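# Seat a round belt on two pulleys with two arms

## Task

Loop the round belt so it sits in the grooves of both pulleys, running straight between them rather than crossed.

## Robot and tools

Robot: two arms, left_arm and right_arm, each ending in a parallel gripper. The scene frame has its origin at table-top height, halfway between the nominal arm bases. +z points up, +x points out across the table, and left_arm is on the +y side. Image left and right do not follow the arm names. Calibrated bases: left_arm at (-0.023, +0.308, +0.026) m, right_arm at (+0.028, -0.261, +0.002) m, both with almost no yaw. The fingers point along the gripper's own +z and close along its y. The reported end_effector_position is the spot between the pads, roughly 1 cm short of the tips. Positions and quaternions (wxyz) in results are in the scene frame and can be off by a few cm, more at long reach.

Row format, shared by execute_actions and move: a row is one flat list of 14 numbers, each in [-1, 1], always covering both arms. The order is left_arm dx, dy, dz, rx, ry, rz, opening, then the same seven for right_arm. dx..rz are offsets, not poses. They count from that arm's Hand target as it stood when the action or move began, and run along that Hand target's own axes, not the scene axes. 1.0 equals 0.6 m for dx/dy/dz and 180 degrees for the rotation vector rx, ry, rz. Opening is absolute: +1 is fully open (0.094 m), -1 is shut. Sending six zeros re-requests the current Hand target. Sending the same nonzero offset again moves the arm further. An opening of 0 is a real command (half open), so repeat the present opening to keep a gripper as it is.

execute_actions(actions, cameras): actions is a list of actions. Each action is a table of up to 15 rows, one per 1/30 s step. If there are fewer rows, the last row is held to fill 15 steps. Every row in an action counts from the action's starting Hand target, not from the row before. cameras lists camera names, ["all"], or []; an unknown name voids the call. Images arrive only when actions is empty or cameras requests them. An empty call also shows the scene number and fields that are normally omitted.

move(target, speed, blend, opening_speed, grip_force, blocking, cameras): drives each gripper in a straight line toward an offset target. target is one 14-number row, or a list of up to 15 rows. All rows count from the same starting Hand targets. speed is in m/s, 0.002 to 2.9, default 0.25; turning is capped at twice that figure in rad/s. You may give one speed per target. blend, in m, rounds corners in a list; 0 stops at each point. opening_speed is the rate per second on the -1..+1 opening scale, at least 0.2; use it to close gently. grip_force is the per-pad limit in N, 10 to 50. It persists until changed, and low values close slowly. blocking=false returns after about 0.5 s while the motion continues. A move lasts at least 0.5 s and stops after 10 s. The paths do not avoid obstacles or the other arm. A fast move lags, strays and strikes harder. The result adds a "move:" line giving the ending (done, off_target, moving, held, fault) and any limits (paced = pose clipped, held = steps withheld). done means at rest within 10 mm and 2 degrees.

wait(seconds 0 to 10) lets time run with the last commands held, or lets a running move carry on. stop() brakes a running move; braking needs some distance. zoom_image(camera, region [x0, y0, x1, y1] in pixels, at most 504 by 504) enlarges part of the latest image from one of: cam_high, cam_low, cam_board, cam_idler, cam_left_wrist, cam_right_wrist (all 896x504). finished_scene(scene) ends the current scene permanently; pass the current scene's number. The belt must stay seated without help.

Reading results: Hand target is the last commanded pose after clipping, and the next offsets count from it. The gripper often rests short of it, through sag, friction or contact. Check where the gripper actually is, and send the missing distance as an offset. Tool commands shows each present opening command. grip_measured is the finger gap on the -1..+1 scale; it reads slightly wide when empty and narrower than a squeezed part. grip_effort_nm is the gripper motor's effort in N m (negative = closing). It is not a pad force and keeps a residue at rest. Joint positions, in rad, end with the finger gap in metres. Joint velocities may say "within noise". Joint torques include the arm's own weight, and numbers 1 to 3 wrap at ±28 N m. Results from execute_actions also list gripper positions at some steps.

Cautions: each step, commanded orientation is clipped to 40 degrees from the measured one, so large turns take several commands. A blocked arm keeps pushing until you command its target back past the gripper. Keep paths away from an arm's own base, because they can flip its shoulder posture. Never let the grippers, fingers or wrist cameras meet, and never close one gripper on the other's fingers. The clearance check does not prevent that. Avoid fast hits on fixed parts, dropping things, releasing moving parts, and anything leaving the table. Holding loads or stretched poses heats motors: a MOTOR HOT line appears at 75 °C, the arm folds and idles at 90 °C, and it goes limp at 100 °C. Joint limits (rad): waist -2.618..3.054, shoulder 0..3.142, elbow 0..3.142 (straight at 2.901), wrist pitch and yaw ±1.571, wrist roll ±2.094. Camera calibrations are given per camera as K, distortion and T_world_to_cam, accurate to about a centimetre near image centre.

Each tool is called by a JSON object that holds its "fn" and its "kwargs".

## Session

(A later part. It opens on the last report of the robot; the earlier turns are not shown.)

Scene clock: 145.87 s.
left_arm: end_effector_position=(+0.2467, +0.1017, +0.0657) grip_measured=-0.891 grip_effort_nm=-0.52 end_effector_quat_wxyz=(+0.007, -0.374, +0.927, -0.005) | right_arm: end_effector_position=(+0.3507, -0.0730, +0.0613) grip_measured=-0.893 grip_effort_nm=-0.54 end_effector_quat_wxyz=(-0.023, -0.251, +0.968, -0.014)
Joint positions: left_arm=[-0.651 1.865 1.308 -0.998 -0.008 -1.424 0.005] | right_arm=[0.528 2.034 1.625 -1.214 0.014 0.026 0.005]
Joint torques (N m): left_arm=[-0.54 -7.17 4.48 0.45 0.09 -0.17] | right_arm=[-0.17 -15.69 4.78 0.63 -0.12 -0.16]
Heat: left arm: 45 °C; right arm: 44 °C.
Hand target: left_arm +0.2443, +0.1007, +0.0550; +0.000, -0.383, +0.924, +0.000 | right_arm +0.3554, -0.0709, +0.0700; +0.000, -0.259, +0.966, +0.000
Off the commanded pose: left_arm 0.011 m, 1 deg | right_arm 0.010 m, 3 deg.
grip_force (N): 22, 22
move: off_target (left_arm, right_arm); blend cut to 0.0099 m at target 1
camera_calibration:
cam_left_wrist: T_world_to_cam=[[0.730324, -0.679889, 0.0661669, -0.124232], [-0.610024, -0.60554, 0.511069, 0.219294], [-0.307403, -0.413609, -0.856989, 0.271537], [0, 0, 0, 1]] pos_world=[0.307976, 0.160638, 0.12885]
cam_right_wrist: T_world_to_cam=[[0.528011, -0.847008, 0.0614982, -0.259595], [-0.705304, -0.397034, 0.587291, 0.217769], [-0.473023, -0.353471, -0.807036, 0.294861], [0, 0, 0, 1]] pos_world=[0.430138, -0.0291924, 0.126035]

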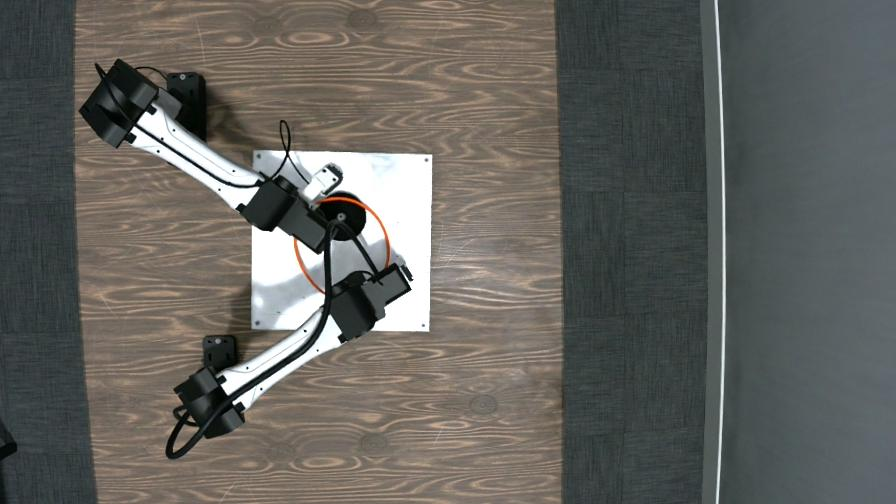

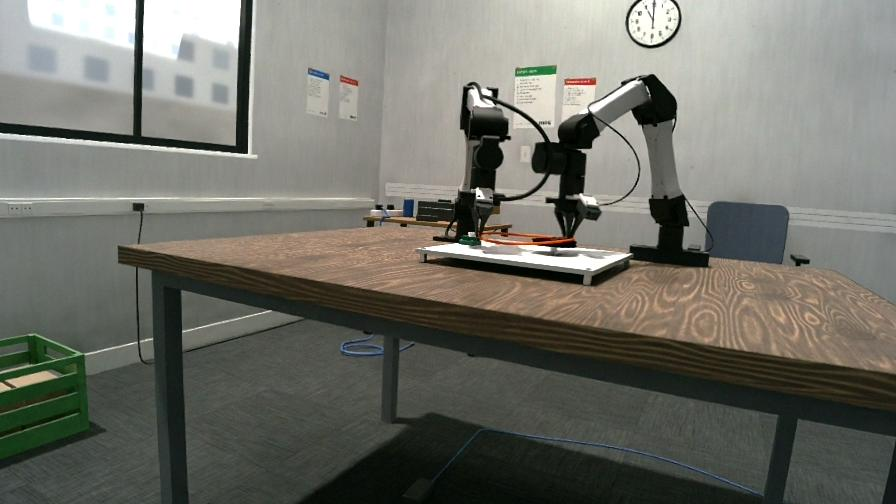

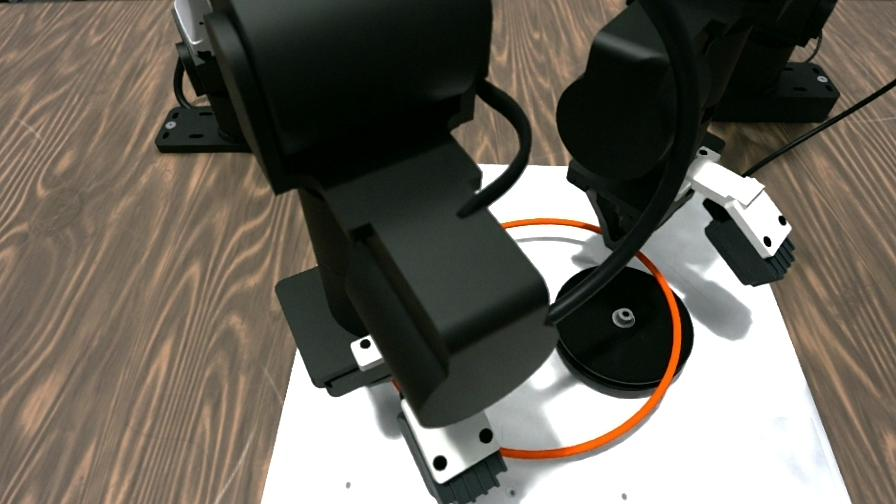

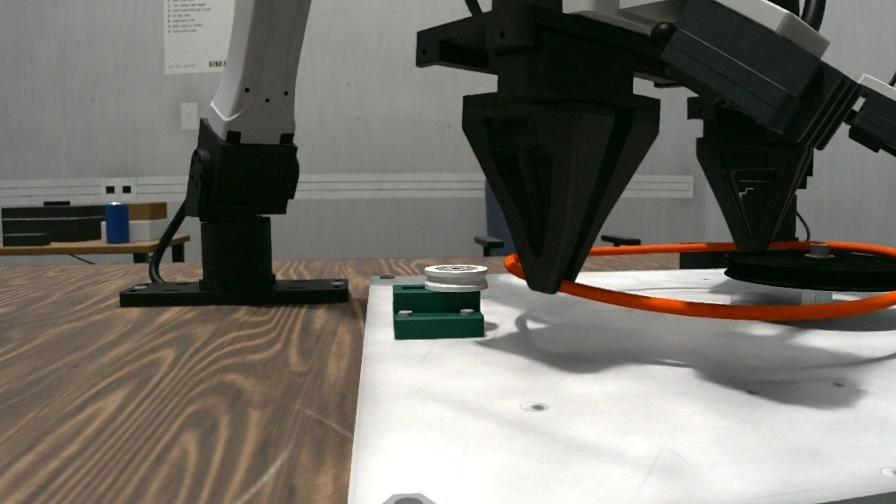

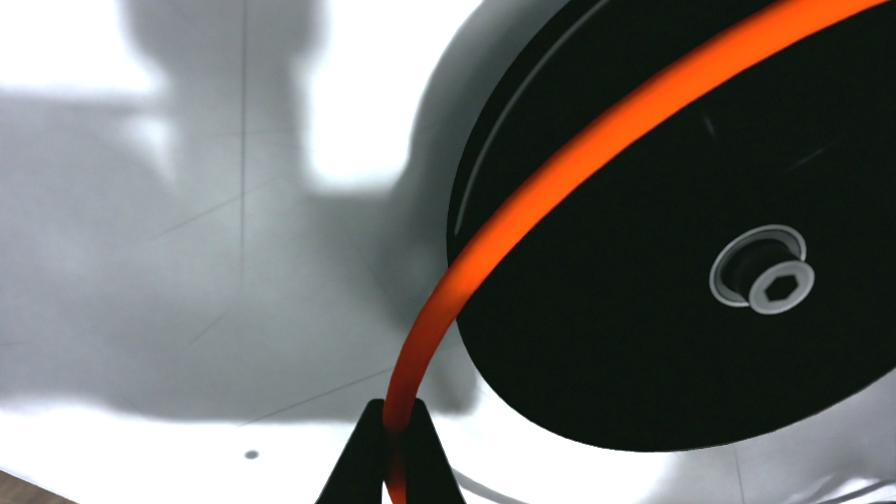

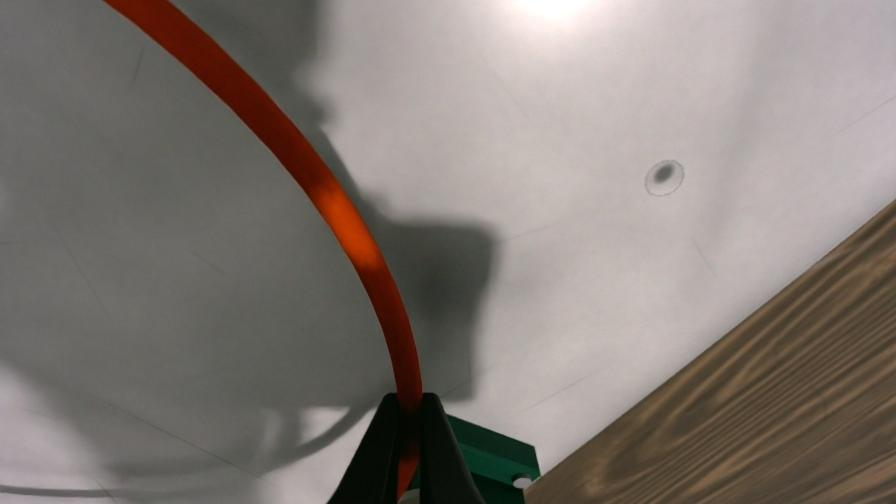

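{"fn": "move", "kwargs": {"target": [[0, 0, -0.0417, 0, 0, 0, -1, 0, 0, -0.025, 0, 0, 0, -1],[-0.0295, 0.0295, -0.0417, 0, 0, 0, -1, -0.0208, 0.0361, -0.025, 0, 0, 0, -1],[-0.0295, 0.0295, 0.0, 0, 0, 0, -1, -0.0208, 0.0361, -0.0067, 0, 0, 0, -1]], "blend": [0.005, 0, 0], "cameras": ["all"], "speed": [0.08, 0.08, 0.06]}}

{"fn": "zoom_image", "kwargs": {"camera": "cam_idler", "region": [660, 180, 896, 330]}}

{"fn": "zoom_image", "kwargs": {"camera": "cam_low", "region": [460, 210, 600, 280]}}

{"fn": "zoom_image", "kwargs": {"camera": "cam_high", "region": [266, 160, 416, 330]}}

Scene clock: 168.73 s.
left_arm: end_effector_position=(+0.2449, +0.1249, +0.0585) grip_measured=-0.891 grip_effort_nm=-0.52 end_effector_quat_wxyz=(+0.002, -0.392, +0.920, +0.003) | right_arm: end_effector_position=(+0.3576, -0.0471, +0.0829) grip_measured=-0.893 grip_effort_nm=-0.54 end_effector_quat_wxyz=(+0.011, -0.262, +0.965, -0.003)
Joint positions: left_arm=[-0.598 1.837 1.241 -0.978 -0.006 -1.41 0.005] | right_arm=[0.575 2.03 1.706 -1.228 0.013 0.051 0.005]
Joint torques (N m): left_arm=[-0.21 -9.02 4.29 0.43 0.13 0.21] | right_arm=[0.49 -10.47 5.49 0.55 -0.13 0.19]
Heat: left arm: 43 °C; right arm: 50 °C.
Hand target: left_arm +0.2442, +0.1257, +0.0550; +0.000, -0.383, +0.924, +0.000 | right_arm +0.3554, -0.0460, +0.0740; +0.000, -0.259, +0.966, +0.000
Off the commanded pose: left_arm 0.004 m, 1 deg | right_arm 0.009 m, 1 deg.
grip_force (N): 22, 22
move: done
camera_calibration:
cam_left_wrist: T_world_to_cam=[[0.757809, -0.650755, 0.047375, -0.115886], [-0.576943, -0.634401, 0.514463, 0.231241], [-0.304735, -0.417197, -0.856203, 0.274048], [0, 0, 0, 1]] pos_world=[0.304744, 0.185619, 0.121166]
cam_right_wrist: T_world_to_cam=[[0.543496, -0.837188, 0.0610671, -0.247562], [-0.729544, -0.435125, 0.527667, 0.23205], [-0.415184, -0.331336, -0.847253, 0.308435], [0, 0, 0, 1]] pos_world=[0.431897, -0.00408967, 0.153995]

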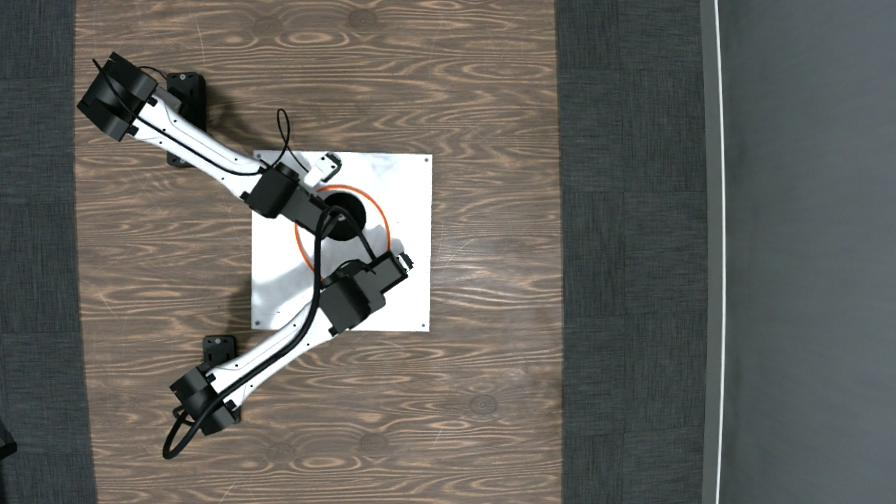

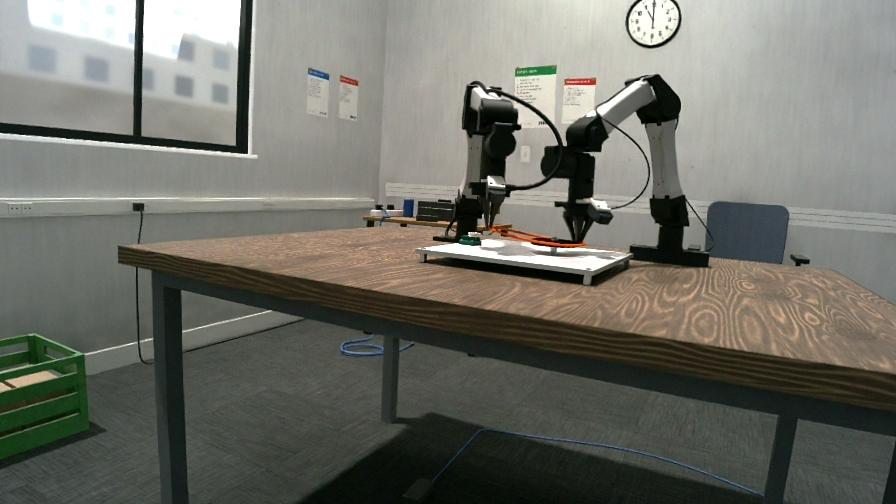

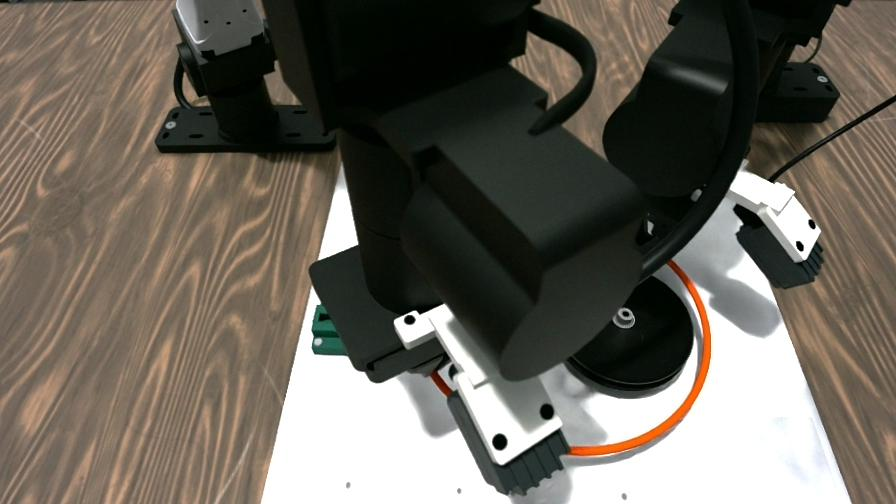

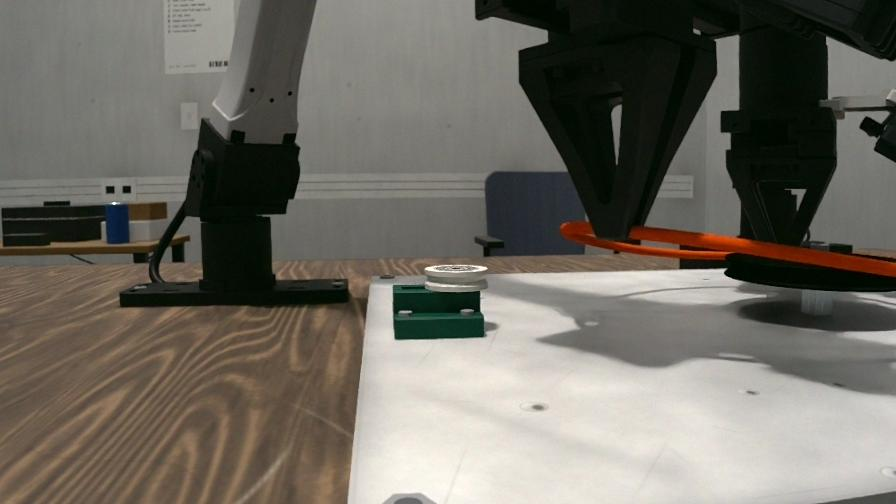

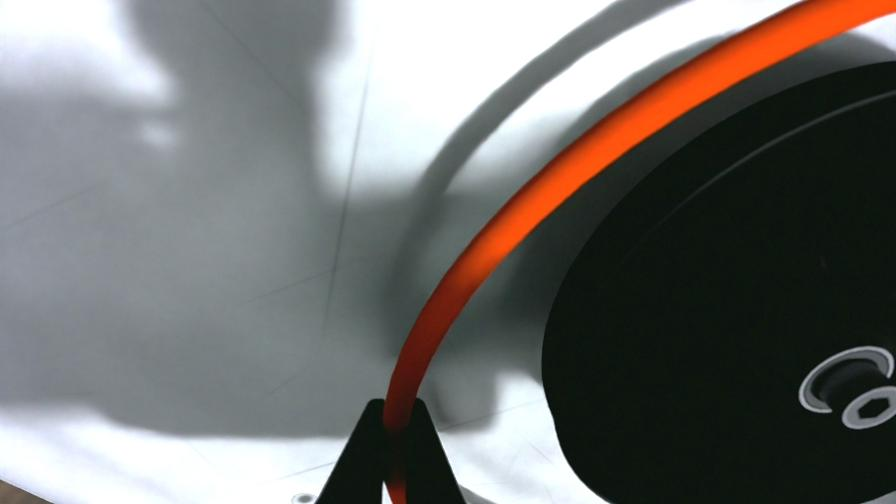

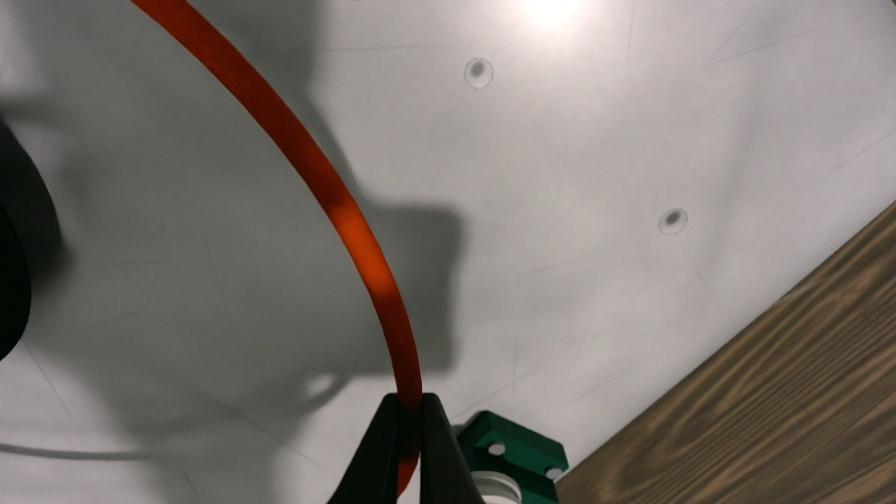

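Scaled by 2.136 from the camera's 896x504 image, which has a finer 1280x720 frame.

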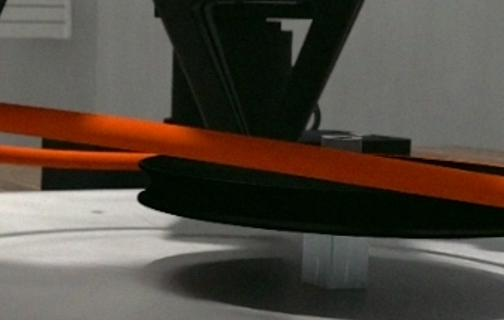

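Scaled by 3.600 from the camera's 896x504 image, which has a finer 1280x720 frame.

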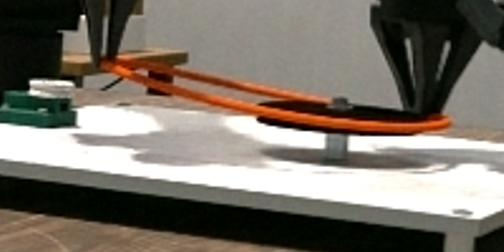

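Scaled by 2.965 from the camera's 896x504 image, which has a finer 1280x720 frame.

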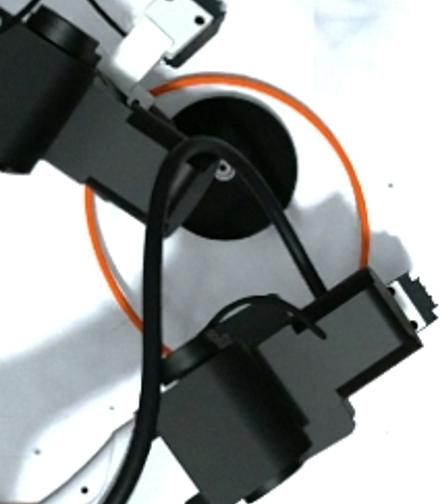

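{"fn": "move", "kwargs": {"target": [[0, 0, 0, 0, 0, 0, -1, 0, 0, 0.0267, 0, 0, 0, -1],[0.0212, -0.0212, 0, 0, 0, 0, -1, 0.0348, -0.0337, 0.0267, 0, 0, 0, -1]], "cameras": ["all"], "speed": [0.06, 0.06]}}

{"fn": "zoom_image", "kwargs": {"camera": "cam_idler", "region": [660, 180, 896, 330]}}

{"fn": "zoom_image", "kwargs": {"camera": "cam_low", "region": [480, 210, 600, 270]}}

{"fn": "zoom_image", "kwargs": {"camera": "cam_high", "region": [266, 160, 416, 330]}}

{"fn": "zoom_image", "kwargs": {"camera": "cam_board", "region": [540, 200, 740, 400]}}

Scene clock: 186.80 s.
left_arm: end_effector_position=(+0.2391, +0.1137, +0.0563) grip_measured=-0.891 grip_effort_nm=-0.52 end_effector_quat_wxyz=(+0.000, -0.378, +0.926, +0.005) | right_arm: end_effector_position=(+0.3424, -0.0753, +0.0497) grip_measured=-0.893 grip_effort_nm=-0.54 end_effector_quat_wxyz=(-0.023, -0.250, +0.968, -0.012)
Joint positions: left_arm=[-0.635 1.85 1.249 -0.978 -0.005 -1.416 0.005] | right_arm=[0.533 2.01 1.542 -1.154 0.011 0.033 0.005]
Joint torques (N m): left_arm=[-0.43 -6.97 7.65 0.32 0.1 -0.15] | right_arm=[-0.17 -15.35 4.72 0.63 -0.11 -0.18]
Heat: left arm: 44 °C; right arm: 50 °C.
Hand target: left_arm +0.2442, +0.1077, +0.0550; +0.000, -0.383, +0.924, +0.000 | right_arm +0.3474, -0.0739, +0.0580; +0.000, -0.259, +0.966, +0.000
Off the commanded pose: left_arm 0.008 m, 1 deg | right_arm 0.010 m, 3 deg.
grip_force (N): 22, 22
move: off_target (right_arm)
camera_calibration:
cam_left_wrist: T_world_to_cam=[[0.737318, -0.674197, 0.0426787, -0.11079], [-0.594004, -0.616935, 0.516285, 0.223843], [-0.321747, -0.406017, -0.855353, 0.268554], [0, 0, 0, 1]] pos_world=[0.301058, 0.17244, 0.11887]
cam_right_wrist: T_world_to_cam=[[0.526888, -0.847898, 0.058801, -0.255884], [-0.705788, -0.397935, 0.586098, 0.217981], [-0.473553, -0.350309, -0.808104, 0.281211], [0, 0, 0, 1]] pos_world=[0.421839, -0.0317112, 0.114535]

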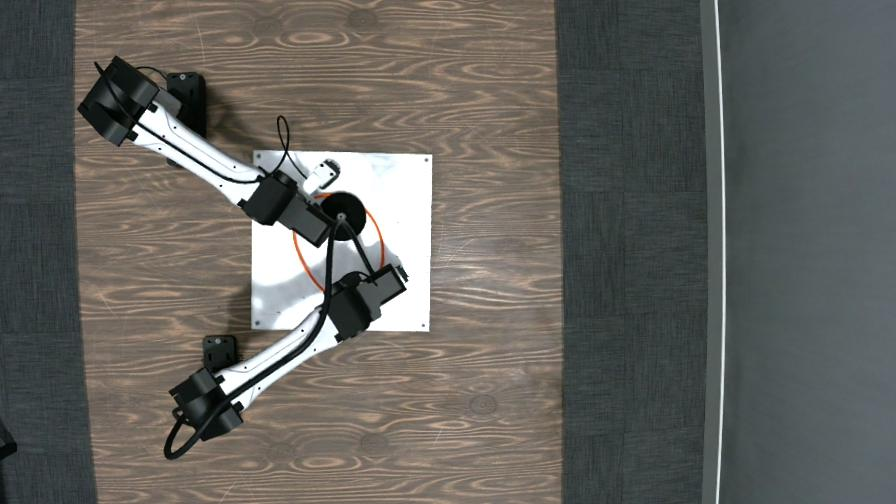

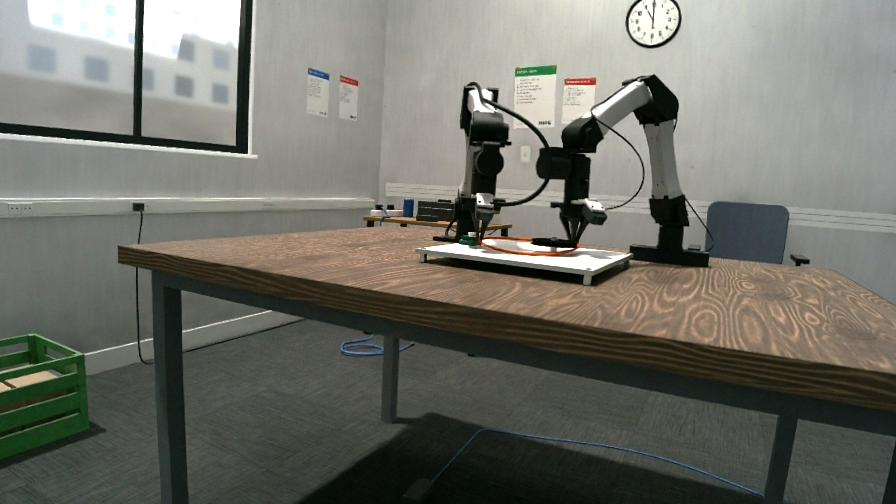

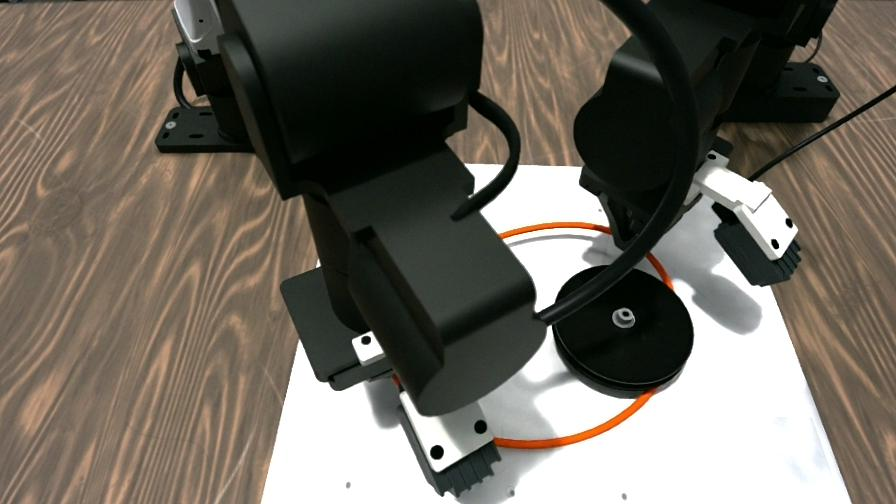

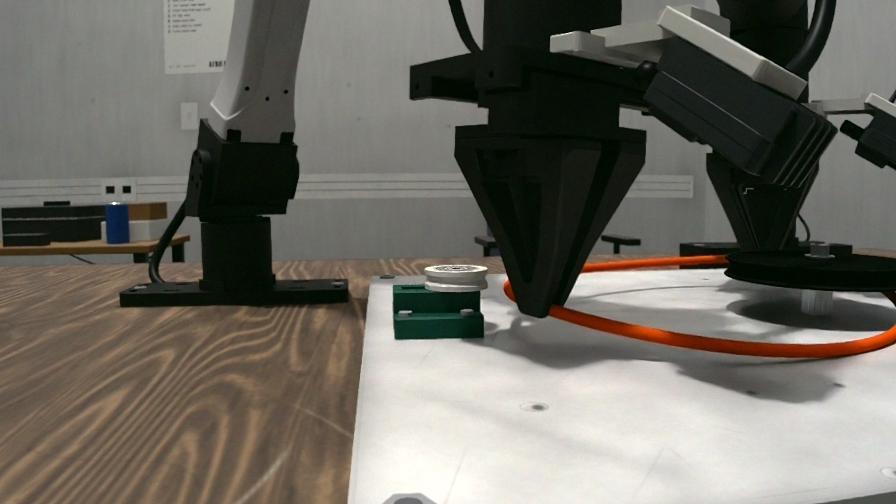

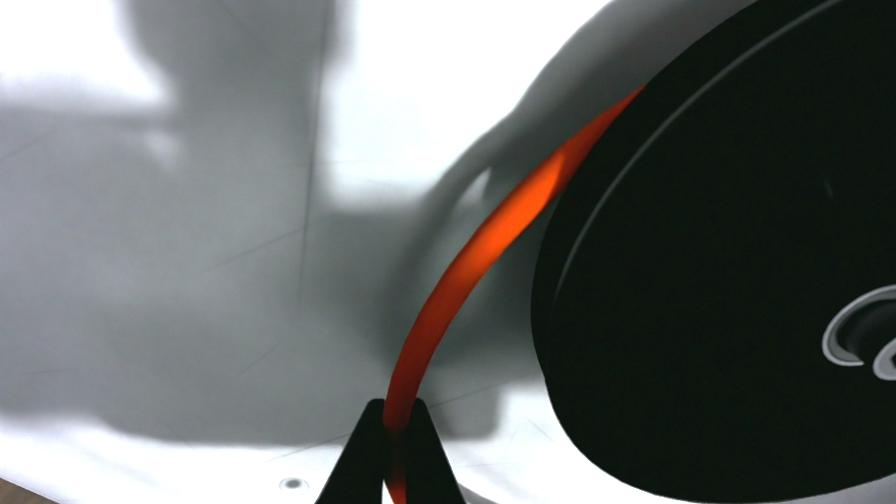

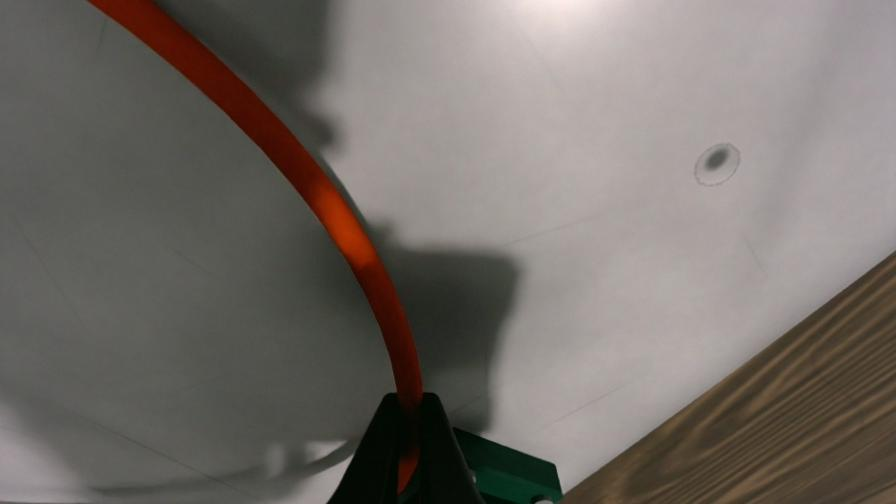

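Scaled by 2.136 from the camera's 896x504 image, which has a finer 1280x720 frame.

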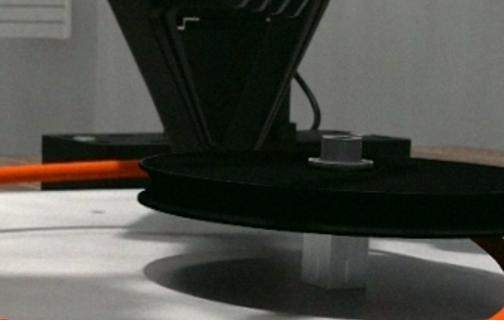

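Scaled by 4.200 from the camera's 896x504 image, which has a finer 1280x720 frame.

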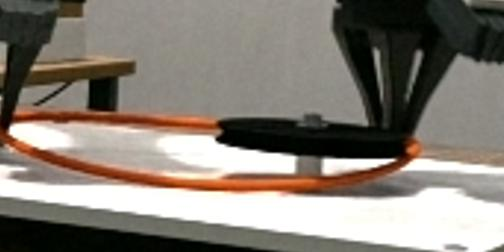

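Scaled by 2.965 from the camera's 896x504 image, which has a finer 1280x720 frame.

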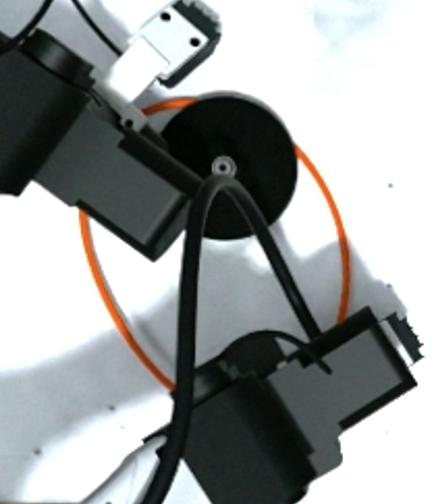

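Scaled by 2.520 from the camera's 896x504 image, which has a finer 1280x720 frame.

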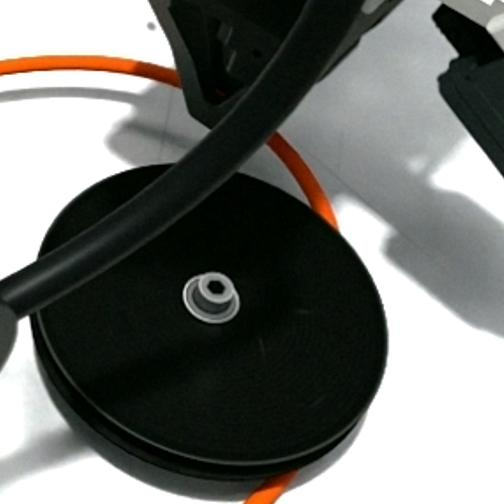

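{"fn": "move", "kwargs": {"target": [[-0.024, 0.024, 0, 0, 0, 0, -1, -0.032, 0.0354, 0.0, 0, 0, 0, -1],[-0.024, 0.024, -0.01, 0, 0, 0, -1, -0.032, 0.0354, -0.0133, 0, 0, 0, -1]], "cameras": ["all"], "speed": [0.06, 0.06]}}

{"fn": "zoom_image", "kwargs": {"camera": "cam_idler", "region": [660, 180, 896, 330]}}

{"fn": "zoom_image", "kwargs": {"camera": "cam_low", "region": [480, 210, 600, 270]}}

{"fn": "zoom_image", "kwargs": {"camera": "cam_high", "region": [266, 160, 416, 330]}}

Scene clock: 207.53 s.
left_arm: end_effector_position=(+0.2430, +0.1272, +0.0527) grip_measured=-0.891 grip_effort_nm=-0.52 end_effector_quat_wxyz=(-0.004, -0.390, +0.921, +0.010) | right_arm: end_effector_position=(+0.3554, -0.0480, +0.0654) grip_measured=-0.893 grip_effort_nm=-0.54 end_effector_quat_wxyz=(+0.011, -0.261, +0.965, -0.002)
Joint positions: left_arm=[-0.594 1.85 1.234 -0.975 -0.005 -1.402 0.005] | right_arm=[0.575 2.027 1.633 -1.156 0.011 0.053 0.005]
Joint torques (N m): left_arm=[0.01 -11.63 5.56 0.11 0.07 0.18] | right_arm=[0.7 -10.54 8.59 0.16 -0.11 0.19]
Heat: left arm: 42 °C; right arm: 49 °C.
Hand target: left_arm +0.2443, +0.1281, +0.0611; +0.000, -0.383, +0.924, +0.000 | right_arm +0.3535, -0.0458, +0.0661; +0.000, -0.259, +0.966, +0.000
Off the commanded pose: left_arm 0.008 m, 2 deg | right_arm 0.003 m, 1 deg.
grip_force (N): 22, 22
move: done
camera_calibration:
cam_left_wrist: T_world_to_cam=[[0.755681, -0.654246, 0.0301177, -0.110869], [-0.571637, -0.636424, 0.517875, 0.233351], [-0.31965, -0.408565, -0.854926, 0.272056], [0, 0, 0, 1]] pos_world=[0.304137, 0.187127, 0.11508]
cam_right_wrist: T_world_to_cam=[[0.542491, -0.837952, 0.059495, -0.24573], [-0.730163, -0.435316, 0.526652, 0.239575], [-0.41541, -0.329145, -0.847996, 0.292629], [0, 0, 0, 1]] pos_world=[0.429796, -0.0053017, 0.136596]

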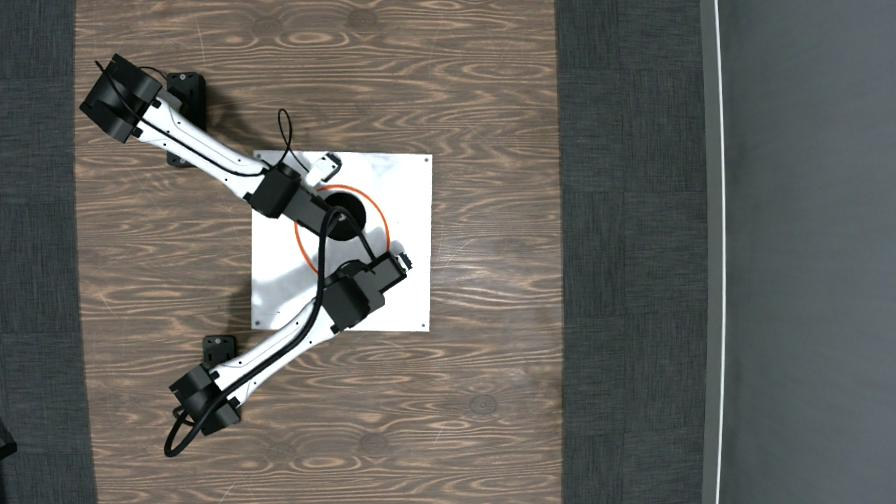

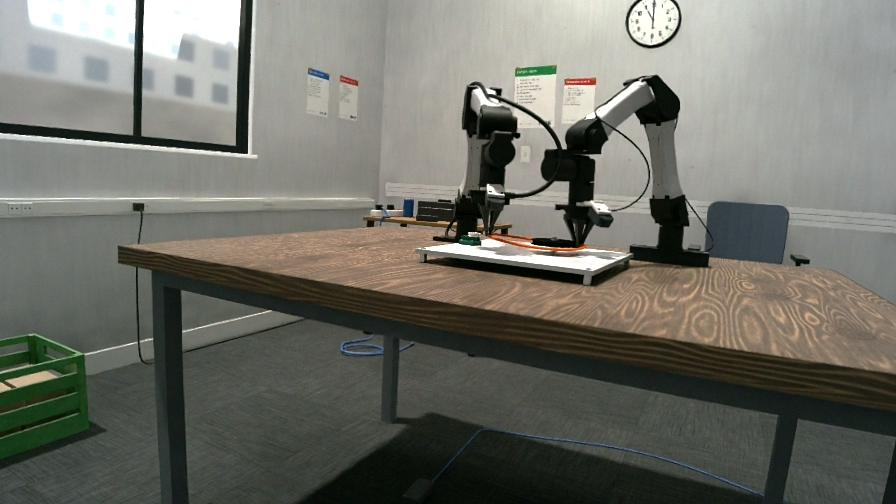

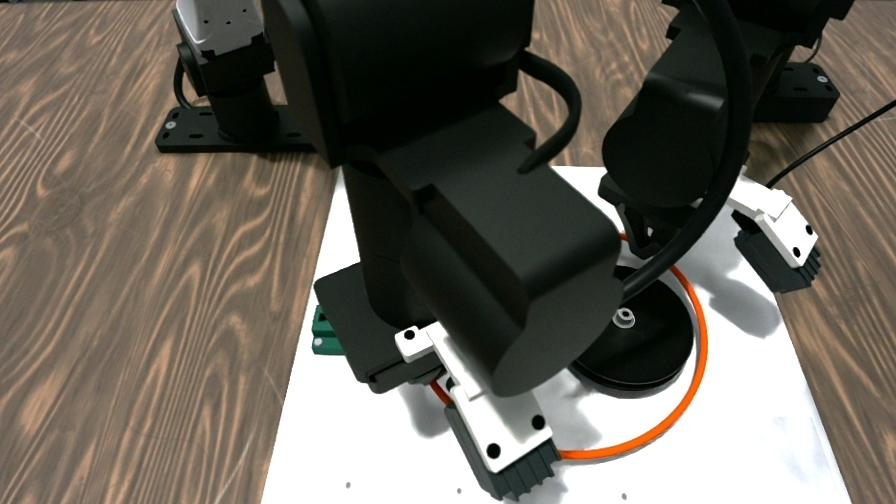

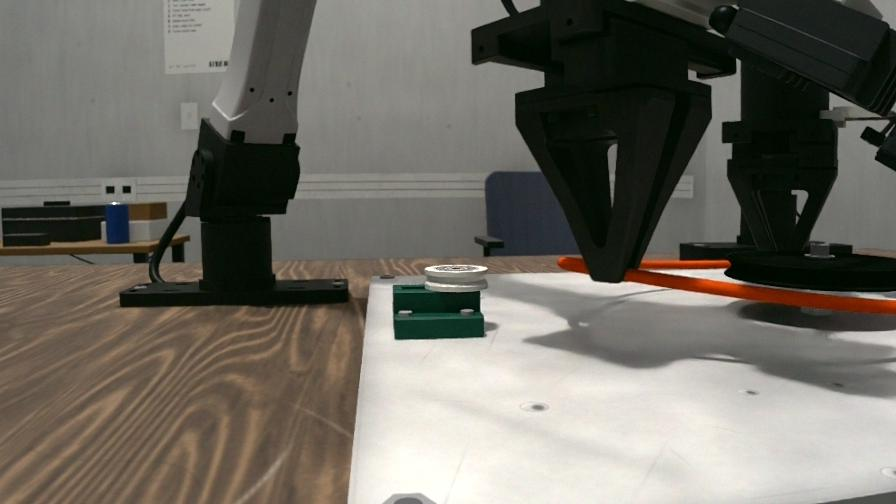

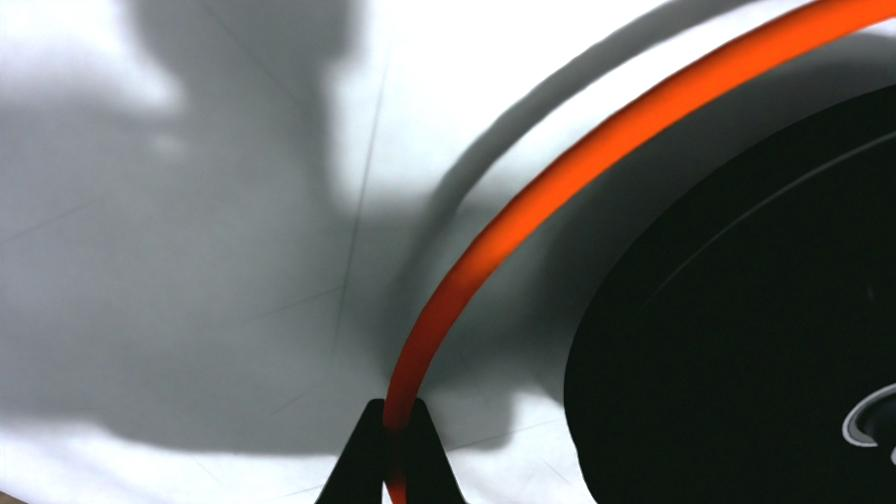

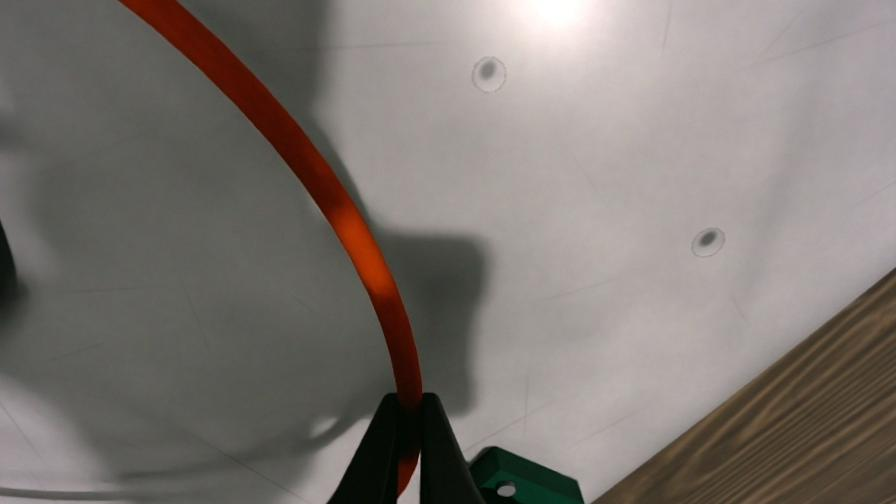

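Scaled by 2.136 from the camera's 896x504 image, which has a finer 1280x720 frame.

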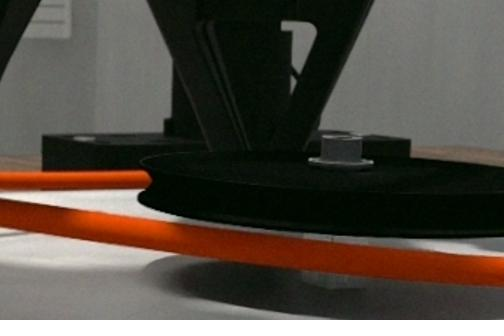

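Scaled by 4.200 from the camera's 896x504 image, which has a finer 1280x720 frame.

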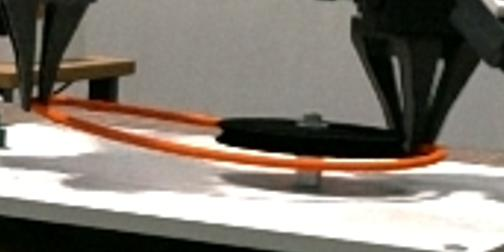

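Scaled by 2.965 from the camera's 896x504 image, which has a finer 1280x720 frame.

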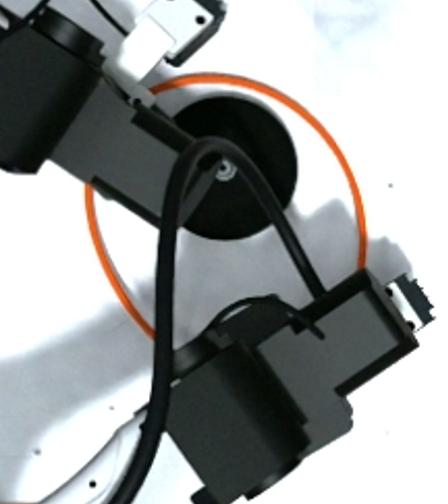

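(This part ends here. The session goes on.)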